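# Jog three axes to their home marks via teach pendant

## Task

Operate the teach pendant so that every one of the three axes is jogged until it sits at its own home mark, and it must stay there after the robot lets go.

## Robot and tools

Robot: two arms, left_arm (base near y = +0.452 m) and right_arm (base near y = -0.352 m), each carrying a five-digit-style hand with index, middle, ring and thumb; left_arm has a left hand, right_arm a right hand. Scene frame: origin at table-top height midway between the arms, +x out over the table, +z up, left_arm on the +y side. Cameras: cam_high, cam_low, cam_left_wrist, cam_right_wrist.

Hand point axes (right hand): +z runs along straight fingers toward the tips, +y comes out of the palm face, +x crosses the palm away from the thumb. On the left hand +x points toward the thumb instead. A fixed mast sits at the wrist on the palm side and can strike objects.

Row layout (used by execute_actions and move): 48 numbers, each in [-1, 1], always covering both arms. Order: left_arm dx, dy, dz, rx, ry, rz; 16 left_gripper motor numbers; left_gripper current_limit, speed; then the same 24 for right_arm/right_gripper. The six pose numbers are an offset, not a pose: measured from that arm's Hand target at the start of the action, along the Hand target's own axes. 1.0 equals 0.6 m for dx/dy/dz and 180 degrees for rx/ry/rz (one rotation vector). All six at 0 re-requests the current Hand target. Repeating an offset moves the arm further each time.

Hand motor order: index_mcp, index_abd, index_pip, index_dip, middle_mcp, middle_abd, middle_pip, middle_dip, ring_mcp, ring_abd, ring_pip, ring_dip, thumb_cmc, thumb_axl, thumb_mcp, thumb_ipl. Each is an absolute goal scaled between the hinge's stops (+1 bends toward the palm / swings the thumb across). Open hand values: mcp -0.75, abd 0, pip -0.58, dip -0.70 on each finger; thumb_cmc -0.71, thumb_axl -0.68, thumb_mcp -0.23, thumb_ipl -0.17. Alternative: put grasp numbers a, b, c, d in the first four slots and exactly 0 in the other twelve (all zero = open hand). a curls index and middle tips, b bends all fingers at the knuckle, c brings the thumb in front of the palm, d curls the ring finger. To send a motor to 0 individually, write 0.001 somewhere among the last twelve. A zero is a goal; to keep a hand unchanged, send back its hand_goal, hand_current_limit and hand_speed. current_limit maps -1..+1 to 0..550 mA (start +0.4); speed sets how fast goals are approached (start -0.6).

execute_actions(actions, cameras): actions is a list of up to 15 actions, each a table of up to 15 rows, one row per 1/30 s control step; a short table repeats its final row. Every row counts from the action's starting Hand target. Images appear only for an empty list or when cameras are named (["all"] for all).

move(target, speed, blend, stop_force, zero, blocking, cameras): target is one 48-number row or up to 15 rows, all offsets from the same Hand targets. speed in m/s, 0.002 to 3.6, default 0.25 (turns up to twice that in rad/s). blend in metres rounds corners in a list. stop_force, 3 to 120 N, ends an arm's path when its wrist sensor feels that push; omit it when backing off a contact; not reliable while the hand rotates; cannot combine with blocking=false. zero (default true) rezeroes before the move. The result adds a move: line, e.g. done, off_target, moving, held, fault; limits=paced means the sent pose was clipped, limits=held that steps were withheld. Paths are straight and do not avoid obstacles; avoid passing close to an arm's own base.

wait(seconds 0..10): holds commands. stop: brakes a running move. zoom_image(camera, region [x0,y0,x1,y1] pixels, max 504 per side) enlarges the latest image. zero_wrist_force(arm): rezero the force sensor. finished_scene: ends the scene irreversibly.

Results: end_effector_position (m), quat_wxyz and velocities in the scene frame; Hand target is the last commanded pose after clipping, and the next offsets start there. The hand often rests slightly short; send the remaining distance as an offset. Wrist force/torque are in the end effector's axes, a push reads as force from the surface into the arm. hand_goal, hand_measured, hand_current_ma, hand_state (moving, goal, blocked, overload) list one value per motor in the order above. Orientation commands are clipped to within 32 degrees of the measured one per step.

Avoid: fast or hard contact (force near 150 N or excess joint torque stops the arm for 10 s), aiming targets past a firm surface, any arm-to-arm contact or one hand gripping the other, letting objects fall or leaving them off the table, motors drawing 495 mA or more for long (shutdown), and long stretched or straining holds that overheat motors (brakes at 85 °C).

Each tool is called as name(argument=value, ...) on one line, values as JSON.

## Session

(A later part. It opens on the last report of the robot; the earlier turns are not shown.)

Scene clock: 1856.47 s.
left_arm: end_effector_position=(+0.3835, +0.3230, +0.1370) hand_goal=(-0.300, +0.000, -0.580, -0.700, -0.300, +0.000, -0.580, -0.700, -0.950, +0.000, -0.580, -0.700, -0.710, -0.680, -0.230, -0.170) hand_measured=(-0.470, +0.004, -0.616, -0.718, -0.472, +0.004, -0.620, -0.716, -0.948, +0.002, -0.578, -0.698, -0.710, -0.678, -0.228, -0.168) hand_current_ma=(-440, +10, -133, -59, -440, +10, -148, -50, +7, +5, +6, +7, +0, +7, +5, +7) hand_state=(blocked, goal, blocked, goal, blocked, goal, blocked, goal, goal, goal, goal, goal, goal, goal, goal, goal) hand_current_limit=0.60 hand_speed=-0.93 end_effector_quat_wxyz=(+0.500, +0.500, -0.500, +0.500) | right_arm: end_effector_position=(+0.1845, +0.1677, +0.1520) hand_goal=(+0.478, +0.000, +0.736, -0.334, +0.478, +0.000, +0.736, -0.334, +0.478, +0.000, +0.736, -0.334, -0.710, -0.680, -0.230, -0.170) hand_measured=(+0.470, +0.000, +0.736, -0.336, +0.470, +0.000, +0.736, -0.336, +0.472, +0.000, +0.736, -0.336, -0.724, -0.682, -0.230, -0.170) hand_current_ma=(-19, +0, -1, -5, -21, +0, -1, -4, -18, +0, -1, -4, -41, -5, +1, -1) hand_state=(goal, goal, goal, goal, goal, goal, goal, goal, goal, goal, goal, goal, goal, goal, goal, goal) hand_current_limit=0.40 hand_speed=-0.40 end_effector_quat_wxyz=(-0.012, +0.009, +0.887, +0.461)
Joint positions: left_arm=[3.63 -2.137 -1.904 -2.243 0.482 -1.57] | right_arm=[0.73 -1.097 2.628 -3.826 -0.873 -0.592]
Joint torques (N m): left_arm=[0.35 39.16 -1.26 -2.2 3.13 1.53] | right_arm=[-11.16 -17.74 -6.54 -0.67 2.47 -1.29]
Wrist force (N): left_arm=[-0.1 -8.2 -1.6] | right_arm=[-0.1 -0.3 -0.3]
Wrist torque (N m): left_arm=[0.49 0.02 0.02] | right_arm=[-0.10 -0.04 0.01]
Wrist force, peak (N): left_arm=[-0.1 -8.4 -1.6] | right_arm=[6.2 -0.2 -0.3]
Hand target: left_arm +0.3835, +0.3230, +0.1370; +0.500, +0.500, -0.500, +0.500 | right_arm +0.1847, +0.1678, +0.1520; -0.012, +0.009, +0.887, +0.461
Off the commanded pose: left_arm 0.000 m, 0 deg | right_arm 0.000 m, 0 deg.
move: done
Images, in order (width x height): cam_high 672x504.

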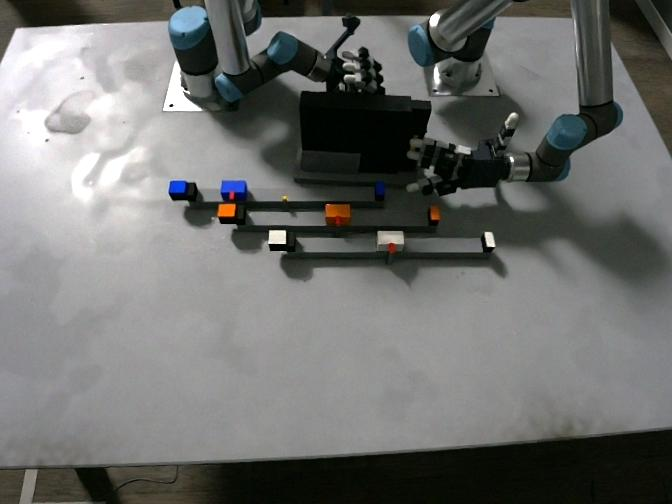

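move(target=[0,0,0,0,0,0,-0.30,0,-0.58,-0.70,-0.30,0,-0.58,-0.70,-0.95,0,-0.58,-0.70,-0.71,-0.68,-0.23,-0.17,0.6,-0.93,-0.0416,0.0012,-0.0006,0,0,0,0.479,0,0.737,-0.333,0.479,0,0.737,-0.333,0.479,0,0.737,-0.333,-0.71,-0.68,-0.23,-0.17,0.4,-0.4], speed=0.015, stop_force=6)

wait(seconds=10)

wait(seconds=9)

move(target=[0,0,0,0,0,0,-0.30,0,-0.58,-0.70,-0.30,0,-0.58,-0.70,-0.95,0,-0.58,-0.70,-0.71,-0.68,-0.23,-0.17,0.6,-0.93,0.015,0,0,0,0,0,0.479,0,0.737,-0.333,0.479,0,0.737,-0.333,0.479,0,0.737,-0.333,-0.71,-0.68,-0.23,-0.17,0.4,-0.4], speed=0.05, cameras=["cam_high"])

zoom_image(camera="cam_high", region=[240, 170, 340, 245])

Scene clock: 1873.10 s.
left_arm: end_effector_position=(+0.3835, +0.3230, +0.1370) hand_goal=(-0.300, +0.000, -0.580, -0.700, -0.300, +0.000, -0.580, -0.700, -0.950, +0.000, -0.580, -0.700, -0.710, -0.680, -0.230, -0.170) hand_measured=(-0.470, +0.004, -0.616, -0.718, -0.472, +0.004, -0.620, -0.716, -0.948, +0.002, -0.578, -0.698, -0.710, -0.678, -0.228, -0.168) hand_current_ma=(-440, +10, -133, -59, -440, +10, -148, -50, +7, +5, +6, +7, +0, +7, +5, +7) hand_state=(blocked, goal, blocked, goal, blocked, goal, blocked, goal, goal, goal, goal, goal, goal, goal, goal, goal) hand_current_limit=0.60 hand_speed=-0.93 end_effector_quat_wxyz=(+0.500, +0.500, -0.500, +0.500) | right_arm: end_effector_position=(+0.1937, +0.1678, +0.1520) hand_goal=(+0.478, +0.000, +0.736, -0.334, +0.478, +0.000, +0.736, -0.334, +0.478, +0.000, +0.736, -0.334, -0.710, -0.680, -0.230, -0.170) hand_measured=(+0.470, +0.000, +0.736, -0.336, +0.470, +0.000, +0.736, -0.336, +0.472, +0.000, +0.736, -0.336, -0.724, -0.682, -0.230, -0.170) hand_current_ma=(-19, +0, -1, -5, -21, +0, -1, -4, -18, +0, -1, -4, -43, -5, +1, -1) hand_state=(goal, goal, goal, goal, goal, goal, goal, goal, goal, goal, goal, goal, goal, goal, goal, goal) hand_current_limit=0.40 hand_speed=-0.40 end_effector_quat_wxyz=(-0.012, +0.009, +0.887, +0.461)
Joint positions: left_arm=[3.63 -2.137 -1.904 -2.243 0.482 -1.57] | right_arm=[0.71 -1.101 2.619 -3.8 -0.86 -0.611]
Joint torques (N m): left_arm=[0.41 38.02 -1.14 -2.02 3.09 1.4] | right_arm=[11.02 -15.85 4.82 -3.3 0.65 -1]
Wrist force (N): left_arm=[0.0 -8.1 -1.8] | right_arm=[6.3 -0.3 -0.3]
Wrist torque (N m): left_arm=[0.52 0.02 0.01] | right_arm=[-0.10 -0.64 0.48]
Wrist force, peak (N): left_arm=[-0.4 -8.5 -2.0] | right_arm=[17.0 -0.5 -0.3]
Hand target: left_arm +0.3835, +0.3230, +0.1370; +0.500, +0.500, -0.500, +0.500 | right_arm +0.1937, +0.1678, +0.1520; -0.012, +0.009, +0.887, +0.461 (not the last commanded pose)
Off the commanded pose: left_arm 0.000 m, 0 deg | right_arm 0.016 m, 0 deg.
move: contact (right_arm)

Scene clock: 1883.10 s.
left_arm: end_effector_position=(+0.3835, +0.3230, +0.1370) hand_goal=(-0.300, +0.000, -0.580, -0.700, -0.300, +0.000, -0.580, -0.700, -0.950, +0.000, -0.580, -0.700, -0.710, -0.680, -0.230, -0.170) hand_measured=(-0.470, +0.004, -0.616, -0.718, -0.472, +0.004, -0.620, -0.716, -0.948, +0.002, -0.578, -0.698, -0.710, -0.678, -0.228, -0.168) hand_current_ma=(-440, +10, -133, -59, -440, +10, -148, -50, +7, +5, +6, +7, +0, +7, +5, +7) hand_state=(blocked, goal, blocked, goal, blocked, goal, blocked, goal, goal, goal, goal, goal, goal, goal, goal, goal) hand_current_limit=0.60 hand_speed=-0.93 end_effector_quat_wxyz=(+0.500, +0.500, -0.500, +0.500) | right_arm: end_effector_position=(+0.1937, +0.1678, +0.1520) hand_goal=(+0.478, +0.000, +0.736, -0.334, +0.478, +0.000, +0.736, -0.334, +0.478, +0.000, +0.736, -0.334, -0.710, -0.680, -0.230, -0.170) hand_measured=(+0.470, +0.000, +0.736, -0.336, +0.470, +0.000, +0.736, -0.336, +0.472, +0.000, +0.736, -0.336, -0.724, -0.682, -0.230, -0.170) hand_current_ma=(-19, +0, -1, -5, -21, +0, -1, -4, -18, +0, -1, -4, -43, -5, +1, -1) hand_state=(goal, goal, goal, goal, goal, goal, goal, goal, goal, goal, goal, goal, goal, goal, goal, goal) hand_current_limit=0.40 hand_speed=-0.40 end_effector_quat_wxyz=(-0.012, +0.009, +0.887, +0.461)
Joint positions: left_arm=[3.63 -2.137 -1.904 -2.243 0.482 -1.57] | right_arm=[0.71 -1.101 2.619 -3.8 -0.86 -0.611]
Joint torques (N m): left_arm=[0.66 37.76 -1.2 -2.02 3.18 1.34] | right_arm=[10.81 -16.39 4.81 -1.15 1.64 -0.94]
Wrist force (N): left_arm=[0.1 -7.9 -1.4] | right_arm=[6.2 -0.2 -0.1]
Wrist torque (N m): left_arm=[0.52 0.00 0.02] | right_arm=[-0.09 -0.64 0.48]
Wrist force, peak (N): left_arm=[-0.4 -8.8 -1.2] | right_arm=[6.6 -0.1 -0.3]
Hand target: left_arm +0.3835, +0.3230, +0.1370; +0.500, +0.500, -0.500, +0.500 | right_arm +0.1937, +0.1678, +0.1520; -0.012, +0.009, +0.887, +0.461 (not the last commanded pose)
Off the commanded pose: left_arm 0.000 m, 0 deg | right_arm 0.016 m, 0 deg.
wait: 10.00 s; at rest by 0.17 s

Scene clock: 1892.10 s.
left_arm: end_effector_position=(+0.3835, +0.3230, +0.1370) hand_goal=(-0.300, +0.000, -0.580, -0.700, -0.300, +0.000, -0.580, -0.700, -0.950, +0.000, -0.580, -0.700, -0.710, -0.680, -0.230, -0.170) hand_measured=(-0.470, +0.004, -0.616, -0.718, -0.472, +0.004, -0.620, -0.716, -0.948, +0.002, -0.578, -0.698, -0.710, -0.678, -0.228, -0.168) hand_current_ma=(-440, +10, -133, -59, -440, +10, -148, -50, +7, +5, +6, +7, +0, +7, +5, +7) hand_state=(blocked, goal, blocked, goal, blocked, goal, blocked, goal, goal, goal, goal, goal, goal, goal, goal, goal) hand_current_limit=0.60 hand_speed=-0.93 end_effector_quat_wxyz=(+0.500, +0.500, -0.500, +0.500) | right_arm: end_effector_position=(+0.1937, +0.1678, +0.1520) hand_goal=(+0.478, +0.000, +0.736, -0.334, +0.478, +0.000, +0.736, -0.334, +0.478, +0.000, +0.736, -0.334, -0.710, -0.680, -0.230, -0.170) hand_measured=(+0.470, +0.000, +0.736, -0.336, +0.470, +0.000, +0.736, -0.336, +0.472, +0.000, +0.736, -0.336, -0.724, -0.682, -0.230, -0.170) hand_current_ma=(-19, +0, -1, -5, -21, +0, -1, -4, -18, +0, -1, -4, -43, -5, +1, -1) hand_state=(goal, goal, goal, goal, goal, goal, goal, goal, goal, goal, goal, goal, goal, goal, goal, goal) hand_current_limit=0.40 hand_speed=-0.40 end_effector_quat_wxyz=(-0.012, +0.009, +0.887, +0.461)
Joint positions: left_arm=[3.63 -2.137 -1.904 -2.243 0.482 -1.57] | right_arm=[0.71 -1.101 2.619 -3.8 -0.86 -0.611]
Joint torques (N m): left_arm=[0.76 38.2 -0.88 -1.69 3.08 1.12] | right_arm=[10.47 -15.98 4.96 -1.05 1.73 -1.09]
Wrist force (N): left_arm=[-0.2 -8.2 -1.3] | right_arm=[6.3 -0.2 -0.3]
Wrist torque (N m): left_arm=[0.47 0.04 0.00] | right_arm=[-0.10 -0.65 0.49]
Wrist force, peak (N): left_arm=[-0.2 -8.5 -1.7] | right_arm=[6.7 -0.2 -0.1]
Hand target: left_arm +0.3835, +0.3230, +0.1370; +0.500, +0.500, -0.500, +0.500 | right_arm +0.1937, +0.1678, +0.1520; -0.012, +0.009, +0.887, +0.461 (not the last commanded pose)
Off the commanded pose: left_arm 0.000 m, 0 deg | right_arm 0.016 m, 0 deg.
wait: 9.00 s; at rest by 0.17 s

Scene clock: 1892.83 s.
left_arm: end_effector_position=(+0.3835, +0.3230, +0.1370) hand_goal=(-0.300, +0.000, -0.580, -0.700, -0.300, +0.000, -0.580, -0.700, -0.950, +0.000, -0.580, -0.700, -0.710, -0.680, -0.230, -0.170) hand_measured=(-0.470, +0.004, -0.616, -0.718, -0.472, +0.004, -0.620, -0.716, -0.948, +0.002, -0.578, -0.698, -0.710, -0.678, -0.228, -0.168) hand_current_ma=(-440, +10, -133, -59, -440, +10, -148, -50, +7, +5, +6, +7, +0, +7, +5, +7) hand_state=(blocked, goal, blocked, goal, blocked, goal, blocked, goal, goal, goal, goal, goal, goal, goal, goal, goal) hand_current_limit=0.60 hand_speed=-0.93 end_effector_quat_wxyz=(+0.500, +0.500, -0.500, +0.500) | right_arm: end_effector_position=(+0.1845, +0.1678, +0.1523) hand_goal=(+0.478, +0.000, +0.736, -0.334, +0.478, +0.000, +0.736, -0.334, +0.478, +0.000, +0.736, -0.334, -0.710, -0.680, -0.230, -0.170) hand_measured=(+0.470, +0.000, +0.736, -0.336, +0.470, +0.000, +0.736, -0.336, +0.472, +0.000, +0.736, -0.336, -0.724, -0.682, -0.230, -0.170) hand_current_ma=(-19, +0, -1, -5, -21, +0, -1, -4, -18, +0, -1, -4, -42, -5, +1, -1) hand_state=(goal, goal, goal, goal, goal, goal, goal, goal, goal, goal, goal, goal, goal, goal, goal, goal) hand_current_limit=0.40 hand_speed=-0.40 end_effector_quat_wxyz=(-0.012, +0.009, +0.887, +0.461)
Joint positions: left_arm=[3.63 -2.137 -1.904 -2.243 0.482 -1.57] | right_arm=[0.73 -1.099 2.628 -3.825 -0.873 -0.591]
Joint torques (N m): left_arm=[0.67 37.25 -1.03 -1.78 3.02 1.25] | right_arm=[-10.15 -17.73 -8.38 -0.58 2.6 -1.1]
Wrist force (N): left_arm=[0.0 -7.9 -1.7] | right_arm=[-0.3 -0.4 -0.1]
Wrist torque (N m): left_arm=[0.54 0.02 0.01] | right_arm=[-0.15 -0.02 -0.01]
Wrist force, peak (N): left_arm=[-0.3 -8.4 -1.5] | right_arm=[6.1 -0.4 -0.6]
Hand target: left_arm +0.3835, +0.3230, +0.1370; +0.500, +0.500, -0.500, +0.500 | right_arm +0.1847, +0.1678, +0.1523; -0.012, +0.009, +0.887, +0.461
Off the commanded pose: left_arm 0.000 m, 0 deg | right_arm 0.000 m, 0 deg.
move: done
Images, in order (width x height): cam_high 672x504.

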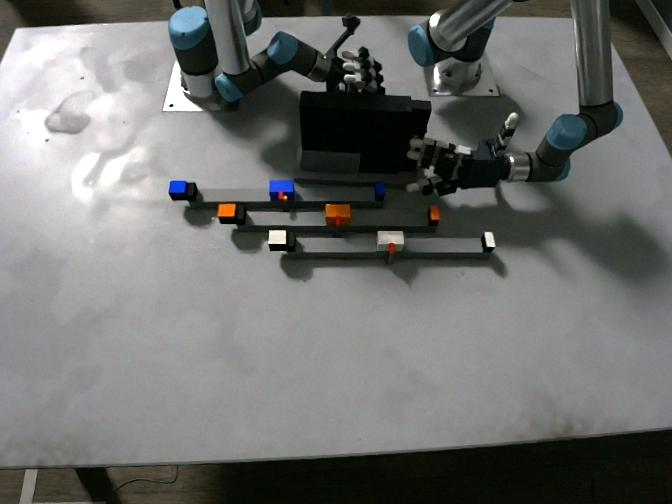

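Scaled by 5.040.

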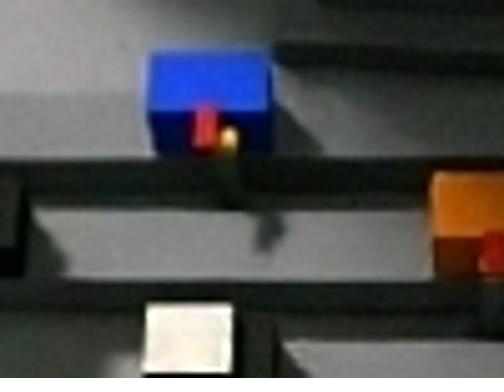

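move(target=[0,0,0,0,0,0,-0.30,0,-0.58,-0.70,-0.30,0,-0.58,-0.70,-0.95,0,-0.58,-0.70,-0.71,-0.68,-0.23,-0.17,0.6,-0.93,-0.0416,0.0012,-0.0006,0,0,0,0.479,0,0.737,-0.333,0.479,0,0.737,-0.333,0.479,0,0.737,-0.333,-0.71,-0.68,-0.23,-0.17,0.4,-0.4], speed=0.015, stop_force=6)

move(target=[0,0,0,0,0,0,-0.30,0,-0.58,-0.70,-0.30,0,-0.58,-0.70,-0.95,0,-0.58,-0.70,-0.71,-0.68,-0.23,-0.17,0.6,-0.93,0.015,0,0,0,0,0,0.479,0,0.737,-0.333,0.479,0,0.737,-0.333,0.479,0,0.737,-0.333,-0.71,-0.68,-0.23,-0.17,0.4,-0.4], speed=0.05, cameras=["cam_high"])

zoom_image(camera="cam_high", region=[260, 175, 310, 225])

Scene clock: 1910.47 s.
left_arm: end_effector_position=(+0.3835, +0.3230, +0.1370) hand_goal=(-0.300, +0.000, -0.580, -0.700, -0.300, +0.000, -0.580, -0.700, -0.950, +0.000, -0.580, -0.700, -0.710, -0.680, -0.230, -0.170) hand_measured=(-0.470, +0.004, -0.616, -0.718, -0.472, +0.004, -0.620, -0.716, -0.948, +0.002, -0.578, -0.698, -0.710, -0.678, -0.228, -0.168) hand_current_ma=(-440, +10, -133, -59, -440, +10, -148, -50, +7, +5, +6, +7, +0, +7, +5, +7) hand_state=(blocked, goal, blocked, goal, blocked, goal, blocked, goal, goal, goal, goal, goal, goal, goal, goal, goal) hand_current_limit=0.60 hand_speed=-0.93 end_effector_quat_wxyz=(+0.500, +0.500, -0.500, +0.500) | right_arm: end_effector_position=(+0.1937, +0.1678, +0.1523) hand_goal=(+0.478, +0.000, +0.736, -0.334, +0.478, +0.000, +0.736, -0.334, +0.478, +0.000, +0.736, -0.334, -0.710, -0.680, -0.230, -0.170) hand_measured=(+0.470, +0.000, +0.736, -0.336, +0.470, +0.000, +0.736, -0.336, +0.472, +0.000, +0.736, -0.336, -0.726, -0.682, -0.230, -0.170) hand_current_ma=(-19, +0, -1, -5, -21, +0, -1, -4, -18, +0, -1, -4, -44, -5, +0, -1) hand_state=(goal, goal, goal, goal, goal, goal, goal, goal, goal, goal, goal, goal, goal, goal, goal, goal) hand_current_limit=0.40 hand_speed=-0.40 end_effector_quat_wxyz=(-0.012, +0.009, +0.887, +0.461)
Joint positions: left_arm=[3.63 -2.137 -1.904 -2.243 0.482 -1.57] | right_arm=[0.71 -1.102 2.619 -3.799 -0.86 -0.611]
Joint torques (N m): left_arm=[0.86 37.82 -0.97 -1.64 2.92 1.27] | right_arm=[11.44 -16.19 4.94 -3.31 0.85 -0.91]
Wrist force (N): left_arm=[-0.3 -8.0 -1.7] | right_arm=[6.1 -0.1 -0.3]
Wrist torque (N m): left_arm=[0.53 0.04 -0.01] | right_arm=[-0.08 -0.61 0.48]
Wrist force, peak (N): left_arm=[-0.1 -8.6 -1.2] | right_arm=[16.9 -0.4 -0.4]
Hand target: left_arm +0.3835, +0.3230, +0.1370; +0.500, +0.500, -0.500, +0.500 | right_arm +0.1937, +0.1678, +0.1523; -0.012, +0.009, +0.887, +0.461 (not the last commanded pose)
Off the commanded pose: left_arm 0.000 m, 0 deg | right_arm 0.016 m, 0 deg.
move: contact (right_arm)

Scene clock: 1911.20 s.
left_arm: end_effector_position=(+0.3835, +0.3230, +0.1370) hand_goal=(-0.300, +0.000, -0.580, -0.700, -0.300, +0.000, -0.580, -0.700, -0.950, +0.000, -0.580, -0.700, -0.710, -0.680, -0.230, -0.170) hand_measured=(-0.470, +0.004, -0.616, -0.718, -0.472, +0.004, -0.620, -0.716, -0.948, +0.002, -0.578, -0.698, -0.710, -0.678, -0.228, -0.168) hand_current_ma=(-440, +10, -133, -59, -440, +10, -148, -50, +7, +5, +6, +7, +0, +7, +5, +7) hand_state=(blocked, goal, blocked, goal, blocked, goal, blocked, goal, goal, goal, goal, goal, goal, goal, goal, goal) hand_current_limit=0.60 hand_speed=-0.93 end_effector_quat_wxyz=(+0.500, +0.500, -0.500, +0.500) | right_arm: end_effector_position=(+0.1845, +0.1678, +0.1526) hand_goal=(+0.478, +0.000, +0.736, -0.334, +0.478, +0.000, +0.736, -0.334, +0.478, +0.000, +0.736, -0.334, -0.710, -0.680, -0.230, -0.170) hand_measured=(+0.470, +0.000, +0.736, -0.336, +0.470, +0.000, +0.736, -0.336, +0.472, +0.000, +0.736, -0.336, -0.726, -0.682, -0.230, -0.170) hand_current_ma=(-19, +0, -1, -5, -21, +0, -1, -4, -18, +0, -1, -4, -44, -5, +1, -1) hand_state=(goal, goal, goal, goal, goal, goal, goal, goal, goal, goal, goal, goal, goal, goal, goal, goal) hand_current_limit=0.40 hand_speed=-0.40 end_effector_quat_wxyz=(-0.012, +0.009, +0.887, +0.461)
Joint positions: left_arm=[3.63 -2.137 -1.904 -2.243 0.482 -1.57] | right_arm=[0.73 -1.1 2.628 -3.823 -0.873 -0.591]
Joint torques (N m): left_arm=[0.79 37.39 -0.98 -1.55 2.89 1.05] | right_arm=[-10.93 -17.82 -7.62 -0.64 2.6 -1.4]
Wrist force (N): left_arm=[0.3 -8.2 -1.6] | right_arm=[-0.2 -0.5 -0.2]
Wrist torque (N m): left_arm=[0.49 -0.03 0.04] | right_arm=[-0.14 -0.02 -0.01]
Wrist force, peak (N): left_arm=[0.0 -8.3 -1.7] | right_arm=[6.5 -0.4 -0.3]
Hand target: left_arm +0.3835, +0.3230, +0.1370; +0.500, +0.500, -0.500, +0.500 | right_arm +0.1847, +0.1678, +0.1526; -0.012, +0.009, +0.887, +0.461
Off the commanded pose: left_arm 0.000 m, 0 deg | right_arm 0.000 m, 0 deg.
move: done
Images, in order (width x height): cam_high 672x504.

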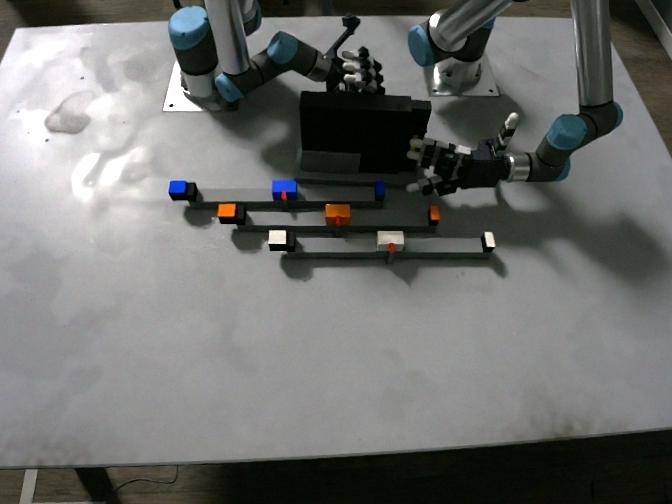

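Scaled by 10.080.

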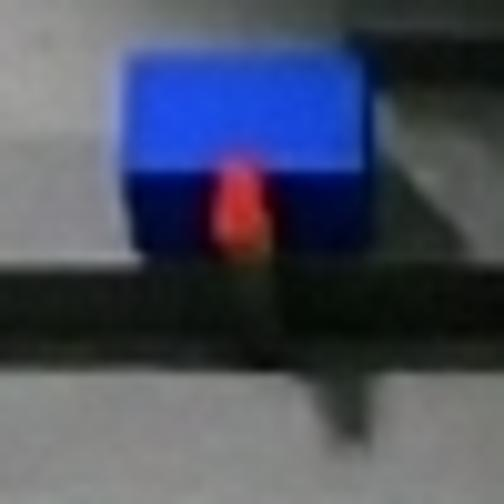

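move(target=[[0,0,0,0,0,0,-0.30,0,-0.58,-0.70,-0.30,0,-0.58,-0.70,-0.95,0,-0.58,-0.70,-0.71,-0.68,-0.23,-0.17,0.6,-0.93,-0.0158,0.0004,-0.0002,0,0,0,0.479,0,0.737,-0.333,0.479,0,0.737,-0.333,0.479,0,0.737,-0.333,-0.71,-0.68,-0.23,-0.17,0.4,-0.4],[0,0,0,0,0,0,-0.30,0,-0.58,-0.70,-0.30,0,-0.58,-0.70,-0.95,0,-0.58,-0.70,-0.71,-0.68,-0.23,-0.17,0.6,-0.93,0,0,0,0,0,0,0.479,0,0.737,-0.333,0.479,0,0.737,-0.333,0.479,0,0.737,-0.333,-0.71,-0.68,-0.23,-0.17,0.4,-0.4]], speed=0.05, cameras=["cam_high","cam_low","cam_right_wrist"])

zoom_image(camera="cam_high", region=[260, 175, 310, 225])

zoom_image(camera="cam_low", region=[415, 225, 515, 285])

zoom_image(camera="cam_right_wrist", region=[350, 350, 510, 550])

Scene clock: 1928.47 s.
left_arm: end_effector_position=(+0.3835, +0.3230, +0.1370) hand_goal=(-0.300, +0.000, -0.580, -0.700, -0.300, +0.000, -0.580, -0.700, -0.950, +0.000, -0.580, -0.700, -0.710, -0.680, -0.230, -0.170) hand_measured=(-0.470, +0.004, -0.616, -0.718, -0.472, +0.004, -0.620, -0.716, -0.948, +0.002, -0.578, -0.698, -0.710, -0.678, -0.228, -0.168) hand_current_ma=(-440, +10, -133, -59, -440, +10, -148, -50, +7, +5, +6, +7, +0, +7, +5, +7) hand_state=(blocked, goal, blocked, goal, blocked, goal, blocked, goal, goal, goal, goal, goal, goal, goal, goal, goal) hand_current_limit=0.60 hand_speed=-0.93 end_effector_quat_wxyz=(+0.500, +0.500, -0.500, +0.500) | right_arm: end_effector_position=(+0.1846, +0.1678, +0.1525) hand_goal=(+0.478, +0.000, +0.736, -0.334, +0.478, +0.000, +0.736, -0.334, +0.478, +0.000, +0.736, -0.334, -0.710, -0.680, -0.230, -0.170) hand_measured=(+0.470, +0.000, +0.736, -0.336, +0.470, +0.000, +0.736, -0.336, +0.472, +0.000, +0.736, -0.336, -0.726, -0.682, -0.230, -0.170) hand_current_ma=(-19, +0, -1, -5, -21, +0, -1, -4, -18, +0, -1, -4, -45, -5, +2, -1) hand_state=(goal, goal, goal, goal, goal, goal, goal, goal, goal, goal, goal, goal, goal, goal, goal, goal) hand_current_limit=0.40 hand_speed=-0.40 end_effector_quat_wxyz=(-0.012, +0.009, +0.887, +0.461)
Joint positions: left_arm=[3.63 -2.137 -1.904 -2.243 0.482 -1.57] | right_arm=[0.73 -1.1 2.628 -3.823 -0.873 -0.592]
Joint torques (N m): left_arm=[0.66 37.91 -0.9 -1.57 3.03 1.12] | right_arm=[-12.18 -24.19 -13.75 -0.5 2.61 -1.22]
Wrist force (N): left_arm=[-0.1 -8.0 -1.2] | right_arm=[-0.3 -0.3 -0.3]
Wrist torque (N m): left_arm=[0.49 0.04 0.01] | right_arm=[-0.11 -0.01 0.05]
Wrist force, peak (N): left_arm=[-0.2 -8.5 -1.6] | right_arm=[19.0 -0.6 -0.4]
Hand target: left_arm +0.3835, +0.3230, +0.1370; +0.500, +0.500, -0.500, +0.500 | right_arm +0.1847, +0.1678, +0.1526; -0.012, +0.009, +0.887, +0.461
Off the commanded pose: left_arm 0.000 m, 0 deg | right_arm 0.000 m, 0 deg.
move: done
camera_calibration:
cam_right_wrist: T_world_to_cam=[[0.794326, 0.394458, 0.462006, -0.243259], [0.430694, -0.902011, 0.0296401, 0.0175513], [0.428426, 0.175439, -0.886382, 0.147975], [0, 0, 0, 1]] pos_world=[0.122271, 0.0858263, 0.243029]
Images, in order (width x height): cam_high 672x504, cam_low 672x504, cam_right_wrist 616x616.

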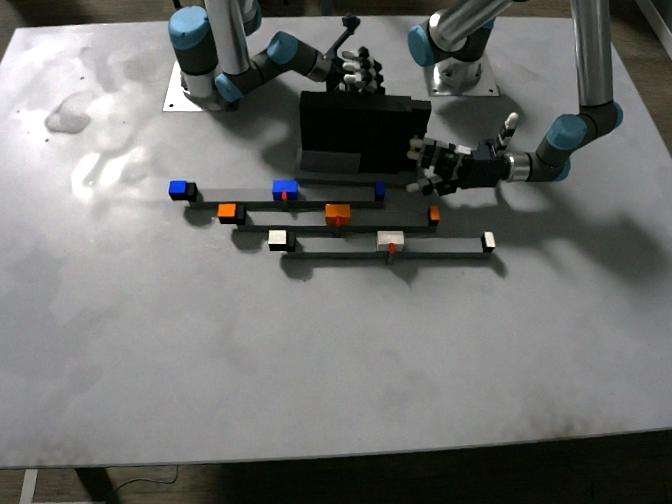

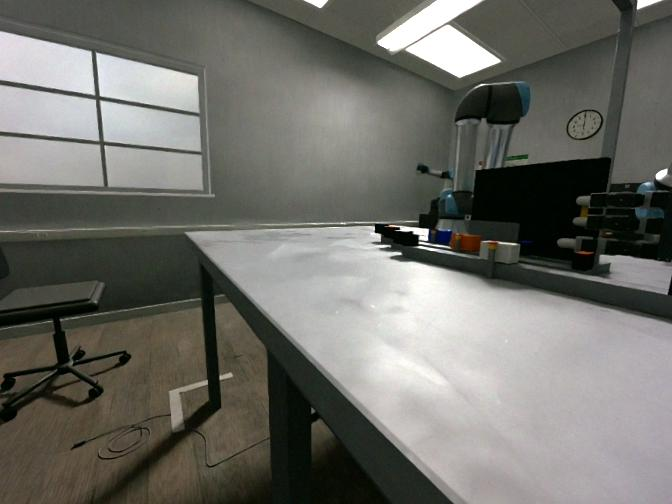

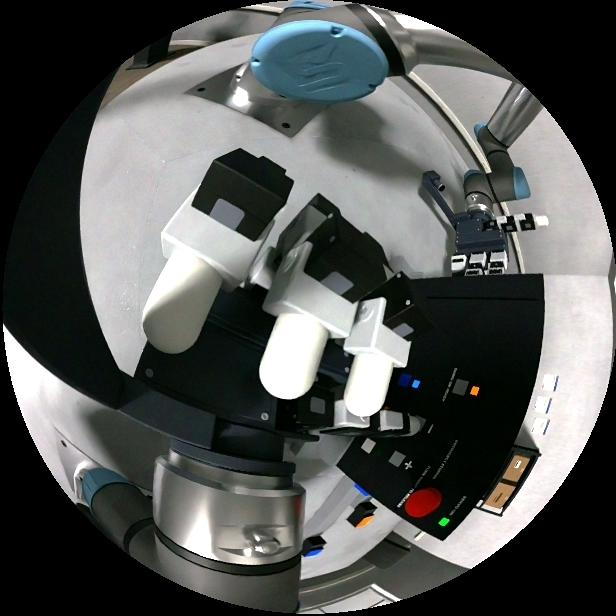

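Scaled by 10.080.

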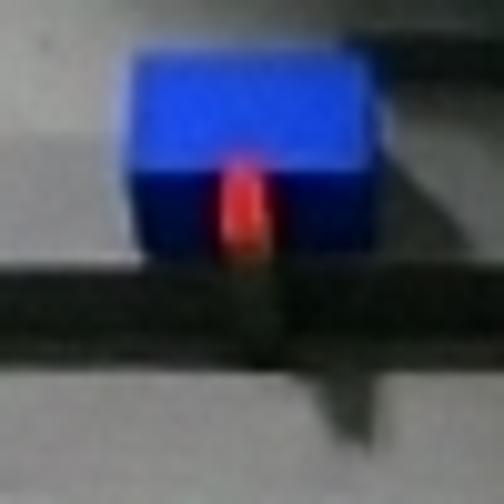

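Scaled by 5.040.

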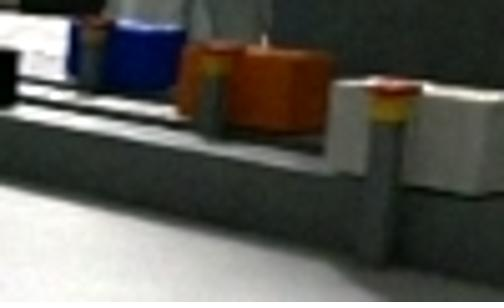

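Scaled by 2.520 from the camera's 616x616 image, which has a finer 880x880 frame.

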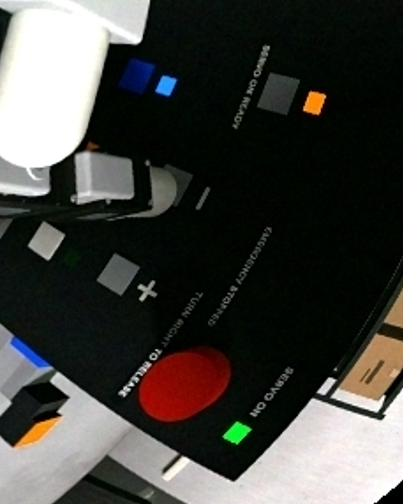

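move(target=[0,0,0,0,0,0,-0.30,0,-0.58,-0.70,-0.30,0,-0.58,-0.70,-0.95,0,-0.58,-0.70,-0.71,-0.68,-0.23,-0.17,0.6,-0.93,0.0055,-0.0662,0.0367,0,0,0,0.479,0,0.737,-0.333,0.479,0,0.737,-0.333,0.479,0,0.737,-0.333,-0.71,-0.68,-0.23,-0.17,0.4,-0.4], speed=0.08)

move(target=[0,0,0,0,0,0,-0.30,0,-0.58,-0.70,-0.30,0,-0.58,-0.70,-0.95,0,-0.58,-0.70,-0.71,-0.68,-0.23,-0.17,0.6,-0.93,-0.0416,0.0012,-0.0006,0,0,0,0.479,0,0.737,-0.333,0.479,0,0.737,-0.333,0.479,0,0.737,-0.333,-0.71,-0.68,-0.23,-0.17,0.4,-0.4], speed=0.015, stop_force=6)

move(target=[0,0,0,0,0,0,-0.30,0,-0.58,-0.70,-0.30,0,-0.58,-0.70,-0.95,0,-0.58,-0.70,-0.71,-0.68,-0.23,-0.17,0.6,-0.93,0.02,0,0,0,0,0,0.479,0,0.737,-0.333,0.479,0,0.737,-0.333,0.479,0,0.737,-0.333,-0.71,-0.68,-0.23,-0.17,0.4,-0.4], speed=0.05, cameras=["cam_right_wrist"])

zoom_image(camera="cam_right_wrist", region=[350, 310, 510, 510])

Scene clock: 1960.63 s.
left_arm: end_effector_position=(+0.3835, +0.3230, +0.1370) hand_goal=(-0.300, +0.000, -0.580, -0.700, -0.300, +0.000, -0.580, -0.700, -0.950, +0.000, -0.580, -0.700, -0.710, -0.680, -0.230, -0.170) hand_measured=(-0.470, +0.004, -0.616, -0.718, -0.472, +0.004, -0.620, -0.716, -0.948, +0.002, -0.578, -0.698, -0.710, -0.678, -0.228, -0.168) hand_current_ma=(-440, +10, -133, -59, -440, +10, -148, -50, +7, +5, +6, +7, +0, +7, +5, +7) hand_state=(blocked, goal, blocked, goal, blocked, goal, blocked, goal, goal, goal, goal, goal, goal, goal, goal, goal) hand_current_limit=0.60 hand_speed=-0.93 end_effector_quat_wxyz=(+0.500, +0.500, -0.500, +0.500) | right_arm: end_effector_position=(+0.1802, +0.1631, +0.1076) hand_goal=(+0.478, +0.000, +0.736, -0.334, +0.478, +0.000, +0.736, -0.334, +0.478, +0.000, +0.736, -0.334, -0.710, -0.680, -0.230, -0.170) hand_measured=(+0.470, +0.000, +0.736, -0.336, +0.470, +0.000, +0.736, -0.336, +0.472, +0.000, +0.736, -0.336, -0.726, -0.682, -0.230, -0.170) hand_current_ma=(-19, +0, -1, -5, -21, +0, -1, -4, -18, +0, -1, -4, -45, -5, +2, -1) hand_state=(goal, goal, goal, goal, goal, goal, goal, goal, goal, goal, goal, goal, goal, goal, goal, goal) hand_current_limit=0.40 hand_speed=-0.40 end_effector_quat_wxyz=(-0.012, +0.009, +0.887, +0.461)
Joint positions: left_arm=[3.63 -2.137 -1.904 -2.243 0.482 -1.57] | right_arm=[0.727 -0.883 2.626 -4.036 -0.871 -0.594]
Joint torques (N m): left_arm=[0.8 37.83 -0.8 -1.46 3.04 1.23] | right_arm=[10.48 -19.17 6.13 -3.35 1.82 -0.16]
Wrist force (N): left_arm=[-0.1 -8.1 -1.6] | right_arm=[-0.4 -0.4 -0.4]
Wrist torque (N m): left_arm=[0.50 0.04 0.00] | right_arm=[-0.09 -0.01 -0.02]
Wrist force, peak (N): left_arm=[-0.1 -8.5 -1.6] | right_arm=[-0.1 -1.5 0.2]
Hand target: left_arm +0.3835, +0.3230, +0.1370; +0.500, +0.500, -0.500, +0.500 | right_arm +0.1800, +0.1631, +0.1075; -0.012, +0.009, +0.887, +0.461
Off the commanded pose: left_arm 0.000 m, 0 deg | right_arm 0.000 m, 0 deg.
move: done

Scene clock: 1962.60 s.
left_arm: end_effector_position=(+0.3835, +0.3230, +0.1370) hand_goal=(-0.300, +0.000, -0.580, -0.700, -0.300, +0.000, -0.580, -0.700, -0.950, +0.000, -0.580, -0.700, -0.710, -0.680, -0.230, -0.170) hand_measured=(-0.470, +0.004, -0.616, -0.718, -0.472, +0.004, -0.620, -0.716, -0.948, +0.002, -0.578, -0.698, -0.710, -0.678, -0.228, -0.168) hand_current_ma=(-440, +10, -133, -59, -440, +10, -148, -50, +7, +5, +6, +7, +0, +7, +5, +7) hand_state=(blocked, goal, blocked, goal, blocked, goal, blocked, goal, goal, goal, goal, goal, goal, goal, goal, goal) hand_current_limit=0.60 hand_speed=-0.93 end_effector_quat_wxyz=(+0.500, +0.500, -0.500, +0.500) | right_arm: end_effector_position=(+0.1932, +0.1631, +0.1076) hand_goal=(+0.478, +0.000, +0.736, -0.334, +0.478, +0.000, +0.736, -0.334, +0.478, +0.000, +0.736, -0.334, -0.710, -0.680, -0.230, -0.170) hand_measured=(+0.470, +0.000, +0.736, -0.336, +0.470, +0.000, +0.736, -0.336, +0.472, +0.000, +0.736, -0.336, -0.726, -0.682, -0.230, -0.170) hand_current_ma=(-19, +0, -1, -5, -21, +0, -1, -4, -18, +0, -1, -4, -46, -5, +1, -1) hand_state=(goal, goal, goal, goal, goal, goal, goal, goal, goal, goal, goal, goal, goal, goal, goal, goal) hand_current_limit=0.40 hand_speed=-0.40 end_effector_quat_wxyz=(-0.012, +0.009, +0.887, +0.461)
Joint positions: left_arm=[3.63 -2.137 -1.904 -2.243 0.482 -1.57] | right_arm=[0.698 -0.894 2.614 -3.995 -0.852 -0.623]
Joint torques (N m): left_arm=[1.17 38 -0.27 -1.43 2.9 1.23] | right_arm=[11.46 -19.21 10.19 -1.6 0.45 -0.9]
Wrist force (N): left_arm=[-0.1 -7.9 -1.4] | right_arm=[5.1 -0.4 -0.2]
Wrist torque (N m): left_arm=[0.51 0.04 0.01] | right_arm=[-0.11 -0.55 0.40]
Wrist force, peak (N): left_arm=[-0.1 -8.5 -1.4] | right_arm=[15.9 -0.4 -0.7]
Hand target: left_arm +0.3835, +0.3230, +0.1370; +0.500, +0.500, -0.500, +0.500 | right_arm +0.1932, +0.1631, +0.1076; -0.012, +0.009, +0.887, +0.461 (not the last commanded pose)
Off the commanded pose: left_arm 0.000 m, 0 deg | right_arm 0.012 m, 0 deg.
move: contact (right_arm)

Scene clock: 1963.33 s.
left_arm: end_effector_position=(+0.3835, +0.3230, +0.1370) hand_goal=(-0.300, +0.000, -0.580, -0.700, -0.300, +0.000, -0.580, -0.700, -0.950, +0.000, -0.580, -0.700, -0.710, -0.680, -0.230, -0.170) hand_measured=(-0.470, +0.004, -0.616, -0.718, -0.472, +0.004, -0.620, -0.716, -0.948, +0.002, -0.578, -0.698, -0.710, -0.678, -0.228, -0.168) hand_current_ma=(-440, +10, -133, -59, -440, +10, -148, -50, +7, +5, +6, +7, +0, +7, +5, +7) hand_state=(blocked, goal, blocked, goal, blocked, goal, blocked, goal, goal, goal, goal, goal, goal, goal, goal, goal) hand_current_limit=0.60 hand_speed=-0.93 end_effector_quat_wxyz=(+0.500, +0.500, -0.500, +0.500) | right_arm: end_effector_position=(+0.1810, +0.1631, +0.1079) hand_goal=(+0.478, +0.000, +0.736, -0.334, +0.478, +0.000, +0.736, -0.334, +0.478, +0.000, +0.736, -0.334, -0.710, -0.680, -0.230, -0.170) hand_measured=(+0.470, +0.000, +0.736, -0.336, +0.470, +0.000, +0.736, -0.336, +0.472, +0.000, +0.736, -0.336, -0.726, -0.682, -0.230, -0.170) hand_current_ma=(-19, +0, -1, -5, -21, +0, -1, -4, -18, +0, -1, -4, -46, -5, +1, -1) hand_state=(goal, goal, goal, goal, goal, goal, goal, goal, goal, goal, goal, goal, goal, goal, goal, goal) hand_current_limit=0.40 hand_speed=-0.40 end_effector_quat_wxyz=(-0.012, +0.009, +0.887, +0.461) end_effector_velocity=(+0.000, +0.000, -0.001) end_effector_angular_velocity=(-0.002, +0.001, +0.003)
Joint positions: left_arm=[3.63 -2.137 -1.904 -2.243 0.482 -1.57] | right_arm=[0.725 -0.886 2.625 -4.032 -0.87 -0.596]
Joint velocities: left_arm=[within noise] | right_arm=[-0.002 -0.001 0.001 0.006 0.003 -0.006]
Joint torques (N m): left_arm=[1.37 37.56 -1.29 -1.5 2.97 1.2] | right_arm=[-12.73 -29.58 -7.45 -0.51 2.82 -0.91]
Wrist force (N): left_arm=[-0.2 -8.1 -1.6] | right_arm=[-0.2 -0.1 -0.1]
Wrist torque (N m): left_arm=[0.49 0.05 0.01] | right_arm=[-0.08 -0.05 0.01]
Wrist force, peak (N): left_arm=[-0.1 -8.4 -1.3] | right_arm=[4.8 -0.2 -0.5]
Hand target: left_arm +0.3835, +0.3230, +0.1370; +0.500, +0.500, -0.500, +0.500 | right_arm +0.1812, +0.1631, +0.1079; -0.012, +0.009, +0.887, +0.461
Off the commanded pose: left_arm 0.000 m, 0 deg | right_arm 0.000 m, 0 deg.
move: done
camera_calibration:
cam_right_wrist: T_world_to_cam=[[0.794326, 0.394458, 0.462006, -0.217894], [0.430694, -0.902011, 0.0296401, 0.0161873], [0.428426, 0.175439, -0.886382, 0.11072], [0, 0, 0, 1]] pos_world=[0.118671, 0.0811263, 0.198329]
Images, in order (width x height): cam_right_wrist 616x616.

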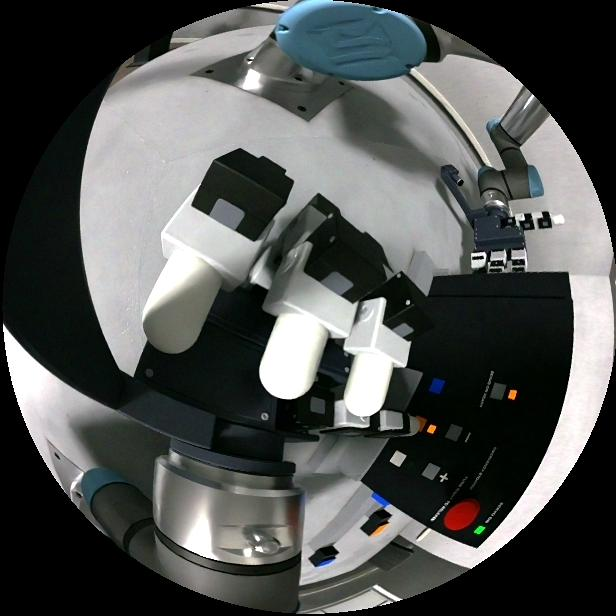

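Scaled by 2.520 from the camera's 616x616 image, which has a finer 880x880 frame.

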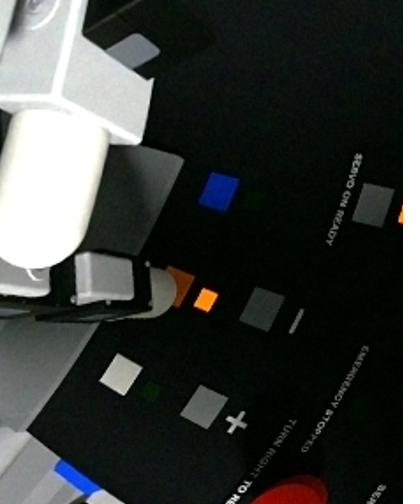

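move(target=[0,0,0,0,0,0,-0.30,0,-0.58,-0.70,-0.30,0,-0.58,-0.70,-0.95,0,-0.58,-0.70,-0.71,-0.68,-0.23,-0.17,0.6,-0.93,0.0035,0.0222,-0.0972,0,0,0,0.479,0,0.737,-0.333,0.479,0,0.737,-0.333,0.479,0,0.737,-0.333,-0.71,-0.68,-0.23,-0.17,0.4,-0.4], speed=0.08)

move(target=[[0,0,0,0,0,0,-0.30,0,-0.58,-0.70,-0.30,0,-0.58,-0.70,-0.95,0,-0.58,-0.70,-0.71,-0.68,-0.23,-0.17,0.6,-0.93,-0.0158,0.0004,-0.0002,0,0,0,0.479,0,0.737,-0.333,0.479,0,0.737,-0.333,0.479,0,0.737,-0.333,-0.71,-0.68,-0.23,-0.17,0.4,-0.4],[0,0,0,0,0,0,-0.30,0,-0.58,-0.70,-0.30,0,-0.58,-0.70,-0.95,0,-0.58,-0.70,-0.71,-0.68,-0.23,-0.17,0.6,-0.93,0,0,0,0,0,0,0.479,0,0.737,-0.333,0.479,0,0.737,-0.333,0.479,0,0.737,-0.333,-0.71,-0.68,-0.23,-0.17,0.4,-0.4]], speed=0.05, cameras=["cam_high","cam_low","cam_right_wrist"])

zoom_image(camera="cam_high", region=[313, 195, 363, 245])

zoom_image(camera="cam_low", region=[415, 225, 515, 285])

Scene clock: 1986.03 s.
left_arm: end_effector_position=(+0.3835, +0.3230, +0.1370) hand_goal=(-0.300, +0.000, -0.580, -0.700, -0.300, +0.000, -0.580, -0.700, -0.950, +0.000, -0.580, -0.700, -0.710, -0.680, -0.230, -0.170) hand_measured=(-0.470, +0.004, -0.616, -0.718, -0.472, +0.004, -0.620, -0.716, -0.948, +0.002, -0.578, -0.698, -0.710, -0.678, -0.228, -0.168) hand_current_ma=(-440, +10, -133, -59, -440, +10, -148, -50, +7, +5, +6, +7, +0, +7, +5, +7) hand_state=(blocked, goal, blocked, goal, blocked, goal, blocked, goal, goal, goal, goal, goal, goal, goal, goal, goal) hand_current_limit=0.60 hand_speed=-0.93 end_effector_quat_wxyz=(+0.500, +0.500, -0.500, +0.500) | right_arm: end_effector_position=(+0.1803, +0.1230, +0.1523) hand_goal=(+0.478, +0.000, +0.736, -0.334, +0.478, +0.000, +0.736, -0.334, +0.478, +0.000, +0.736, -0.334, -0.710, -0.680, -0.230, -0.170) hand_measured=(+0.470, +0.000, +0.736, -0.336, +0.470, +0.000, +0.736, -0.336, +0.472, +0.000, +0.736, -0.336, -0.726, -0.682, -0.230, -0.170) hand_current_ma=(-19, +0, -1, -5, -21, +0, -1, -4, -18, +0, -1, -4, -46, -5, +1, -1) hand_state=(goal, goal, goal, goal, goal, goal, goal, goal, goal, goal, goal, goal, goal, goal, goal, goal) hand_current_limit=0.40 hand_speed=-0.40 end_effector_quat_wxyz=(-0.012, +0.009, +0.887, +0.461)
Joint positions: left_arm=[3.63 -2.137 -1.904 -2.243 0.482 -1.57] | right_arm=[0.6 -1.136 2.763 -3.831 -0.792 -0.728]
Joint torques (N m): left_arm=[0.66 37.77 -1.48 -1.33 2.93 1.24] | right_arm=[11.05 -24.96 -6.86 -3.25 -0.05 -0.14]
Wrist force (N): left_arm=[0.0 -8.1 -1.5] | right_arm=[-0.1 -0.4 -0.3]
Wrist torque (N m): left_arm=[0.49 0.02 0.02] | right_arm=[-0.10 -0.01 -0.01]
Wrist force, peak (N): left_arm=[-0.2 -8.5 -1.6] | right_arm=[0.2 -0.3 -0.9]
Hand target: left_arm +0.3835, +0.3230, +0.1370; +0.500, +0.500, -0.500, +0.500 | right_arm +0.1802, +0.1231, +0.1523; -0.012, +0.009, +0.887, +0.461
Off the commanded pose: left_arm 0.000 m, 0 deg | right_arm 0.000 m, 0 deg.
move: done

Scene clock: 1987.17 s.
left_arm: end_effector_position=(+0.3835, +0.3230, +0.1370) hand_goal=(-0.300, +0.000, -0.580, -0.700, -0.300, +0.000, -0.580, -0.700, -0.950, +0.000, -0.580, -0.700, -0.710, -0.680, -0.230, -0.170) hand_measured=(-0.470, +0.004, -0.616, -0.718, -0.472, +0.004, -0.620, -0.716, -0.948, +0.002, -0.578, -0.698, -0.710, -0.678, -0.228, -0.168) hand_current_ma=(-440, +10, -133, -59, -440, +10, -148, -50, +7, +5, +6, +7, +0, +7, +5, +7) hand_state=(blocked, goal, blocked, goal, blocked, goal, blocked, goal, goal, goal, goal, goal, goal, goal, goal, goal) hand_current_limit=0.60 hand_speed=-0.93 end_effector_quat_wxyz=(+0.500, +0.500, -0.500, +0.500) | right_arm: end_effector_position=(+0.1801, +0.1230, +0.1523) hand_goal=(+0.478, +0.000, +0.736, -0.334, +0.478, +0.000, +0.736, -0.334, +0.478, +0.000, +0.736, -0.334, -0.710, -0.680, -0.230, -0.170) hand_measured=(+0.470, +0.000, +0.736, -0.336, +0.470, +0.000, +0.736, -0.336, +0.472, +0.000, +0.736, -0.336, -0.726, -0.682, -0.230, -0.170) hand_current_ma=(-19, +0, -1, -5, -21, +0, -1, -4, -18, +0, -1, -4, -47, -5, +2, -1) hand_state=(goal, goal, goal, goal, goal, goal, goal, goal, goal, goal, goal, goal, goal, goal, goal, goal) hand_current_limit=0.40 hand_speed=-0.40 end_effector_quat_wxyz=(-0.012, +0.009, +0.887, +0.461)
Joint positions: left_arm=[3.63 -2.137 -1.904 -2.243 0.482 -1.57] | right_arm=[0.6 -1.135 2.763 -3.831 -0.792 -0.728]
Joint torques (N m): left_arm=[0.58 37.87 -0.61 -1.29 3.05 1.11] | right_arm=[-12.97 -24.71 -10.93 -0.37 2.89 -1.38]
Wrist force (N): left_arm=[0.0 -8.1 -1.4] | right_arm=[-0.2 -0.4 -0.2]
Wrist torque (N m): left_arm=[0.49 0.02 0.02] | right_arm=[-0.11 0.00 0.05]
Wrist force, peak (N): left_arm=[-0.1 -8.5 -1.6] | right_arm=[16.3 -0.8 -0.4]
Hand target: left_arm +0.3835, +0.3230, +0.1370; +0.500, +0.500, -0.500, +0.500 | right_arm +0.1802, +0.1231, +0.1523; -0.012, +0.009, +0.887, +0.461
Off the commanded pose: left_arm 0.000 m, 0 deg | right_arm 0.000 m, 0 deg.
move: done
camera_calibration:
cam_right_wrist: T_world_to_cam=[[0.794399, 0.394439, 0.461896, -0.221974], [0.430678, -0.902021, 0.0295783, -0.0208471], [0.428306, 0.175431, -0.886441, 0.157465], [0, 0, 0, 1]] pos_world=[0.117871, 0.0411264, 0.242729]
Images, in order (width x height): cam_high 672x504, cam_low 672x504, cam_right_wrist 616x616.

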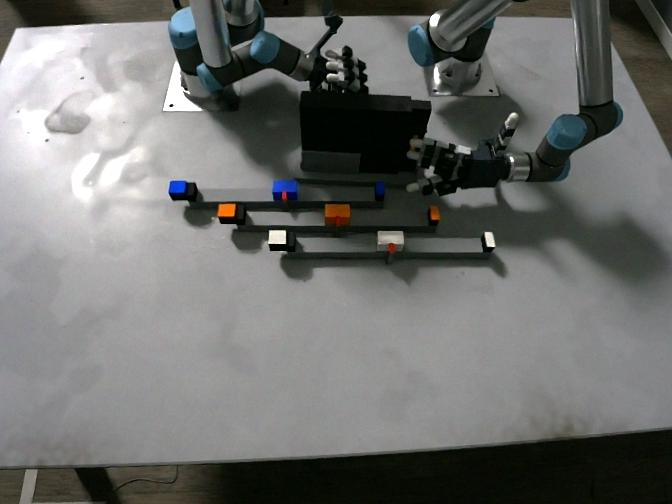

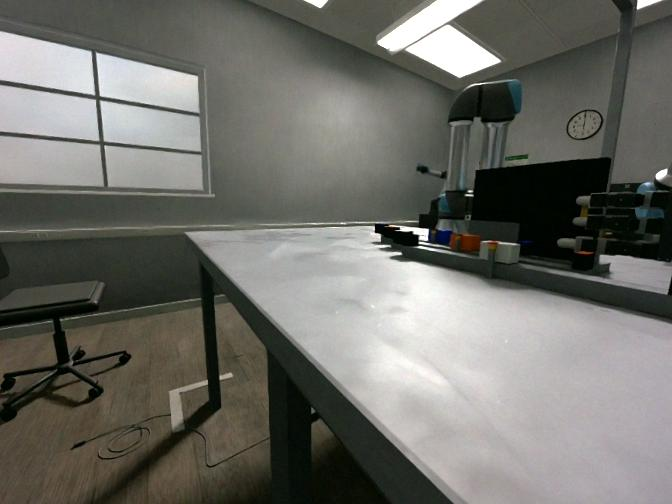

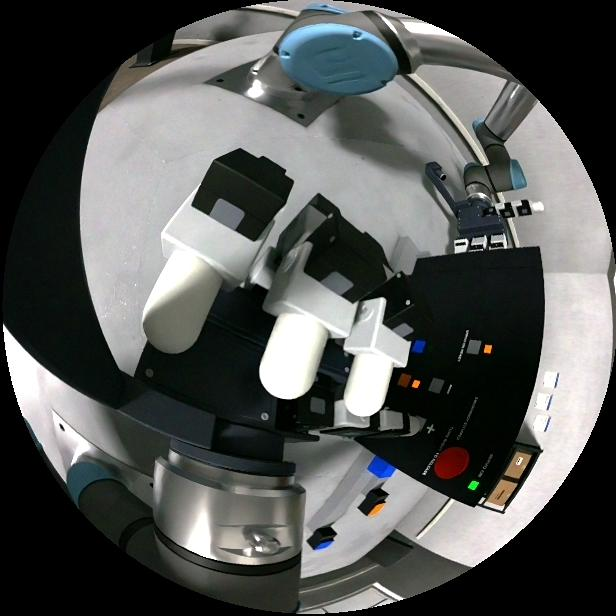

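Scaled by 10.080.

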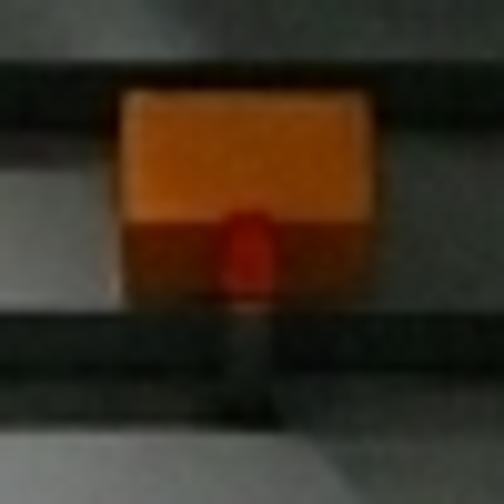

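Scaled by 5.040.

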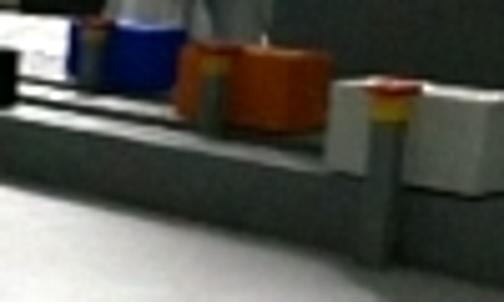

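move(target=[0,-0.0833,0,0,0,0,-0.75,0,-0.58,-0.70,-0.75,0,-0.58,-0.70,-0.95,0,-0.58,-0.70,-0.71,-0.68,-0.23,-0.17,0.4,-0.8,0.1,0,0,0,0,0,0.479,0,0.737,-0.333,0.479,0,0.737,-0.333,0.479,0,0.737,-0.333,-0.71,-0.68,-0.23,-0.17,0.4,-0.4], speed=0.1, cameras=["cam_high","cam_low","cam_right_wrist"])

zoom_image(camera="cam_high", region=[250, 170, 430, 270])

zoom_image(camera="cam_low", region=[415, 225, 515, 285])

zoom_image(camera="cam_right_wrist", region=[350, 310, 560, 520])

Scene clock: 1997.83 s.
left_arm: end_effector_position=(+0.4334, +0.3229, +0.1370) hand_goal=(-0.750, +0.000, -0.580, -0.700, -0.750, +0.000, -0.580, -0.700, -0.950, +0.000, -0.580, -0.700, -0.710, -0.680, -0.230, -0.170) hand_measured=(-0.748, +0.004, -0.582, -0.704, -0.748, +0.004, -0.582, -0.702, -0.834, +0.006, -0.556, -0.698, -0.710, -0.678, -0.228, -0.168) hand_current_ma=(+5, +10, -7, -8, +5, +10, -8, -7, +385, +13, +85, +7, +0, +7, +5, +7) hand_state=(goal, goal, goal, goal, goal, goal, goal, goal, blocked, goal, blocked, goal, goal, goal, goal, goal) hand_current_limit=0.40 hand_speed=-0.80 end_effector_quat_wxyz=(+0.500, +0.500, -0.500, +0.500) | right_arm: end_effector_position=(+0.1202, +0.1233, +0.1541) hand_goal=(+0.478, +0.000, +0.736, -0.334, +0.478, +0.000, +0.736, -0.334, +0.478, +0.000, +0.736, -0.334, -0.710, -0.680, -0.230, -0.170) hand_measured=(+0.470, +0.000, +0.736, -0.336, +0.470, +0.000, +0.736, -0.336, +0.472, +0.000, +0.736, -0.336, -0.726, -0.682, -0.230, -0.170) hand_current_ma=(-19, +0, -1, -5, -21, +0, -1, -4, -18, +0, -1, -4, -46, -5, +2, -1) hand_state=(goal, goal, goal, goal, goal, goal, goal, goal, goal, goal, goal, goal, goal, goal, goal, goal) hand_current_limit=0.40 hand_speed=-0.40 end_effector_quat_wxyz=(-0.012, +0.009, +0.887, +0.461)
Joint positions: left_arm=[3.585 -2.218 -1.748 -2.319 0.437 -1.57] | right_arm=[0.76 -1.075 2.813 -4.051 -0.893 -0.563]
Joint torques (N m): left_arm=[6.31 41.18 15.59 1.49 0.7 0.79] | right_arm=[2.15 -24.47 -9.66 -1.97 1.44 0.96]
Wrist force (N): left_arm=[0.3 1.8 2.2] | right_arm=[-0.2 -0.7 -0.2]
Wrist torque (N m): left_arm=[-0.34 -0.02 -0.16] | right_arm=[-0.19 0.00 0.05]
Wrist force, peak (N): left_arm=[-0.2 -8.4 -1.4] | right_arm=[-1.1 -0.4 -0.5]
Hand target: left_arm +0.4334, +0.3230, +0.1370; +0.500, +0.500, -0.500, +0.500 | right_arm +0.1203, +0.1233, +0.1541; -0.012, +0.009, +0.887, +0.461
Off the commanded pose: left_arm 0.000 m, 0 deg | right_arm 0.000 m, 0 deg.
move: done
camera_calibration:
cam_right_wrist: T_world_to_cam=[[0.794329, 0.394409, 0.462042, -0.175377], [0.430696, -0.902013, 0.0295388, 0.00508304], [0.428418, 0.175536, -0.886366, 0.184741], [0, 0, 0, 1]] pos_world=[0.0579714, 0.0413266, 0.244629]
Images, in order (width x height): cam_high 672x504, cam_low 672x504, cam_right_wrist 616x616.

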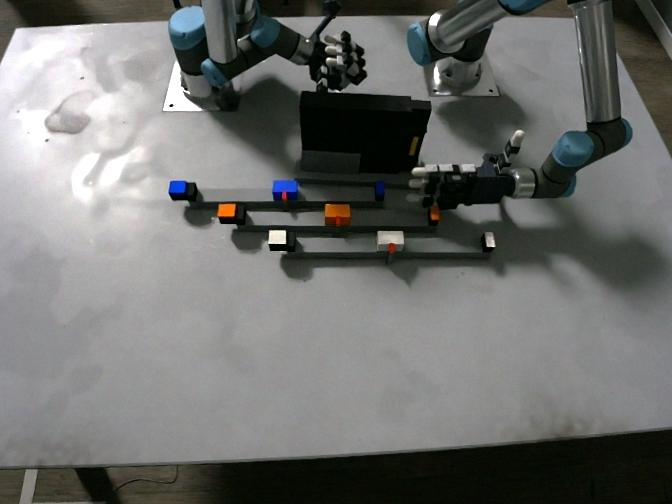

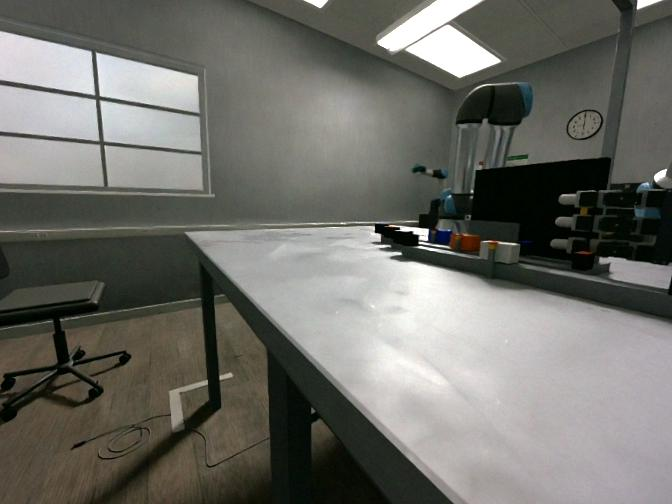

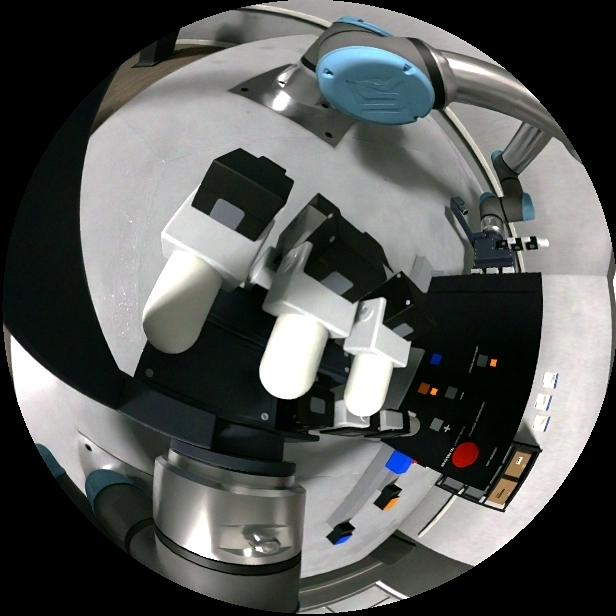

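Scaled by 2.800.

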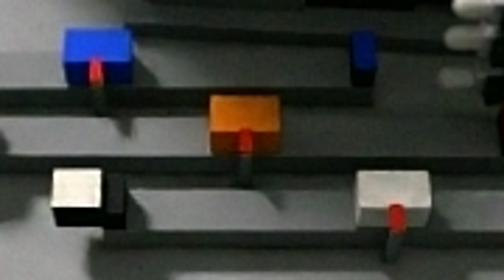

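Scaled by 5.040.

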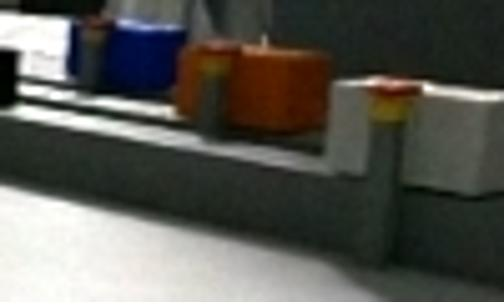

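Scaled by 2.400 from the camera's 616x616 image, which has a finer 880x880 frame.

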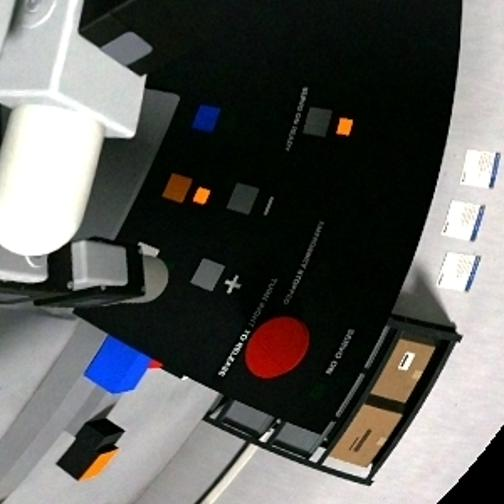

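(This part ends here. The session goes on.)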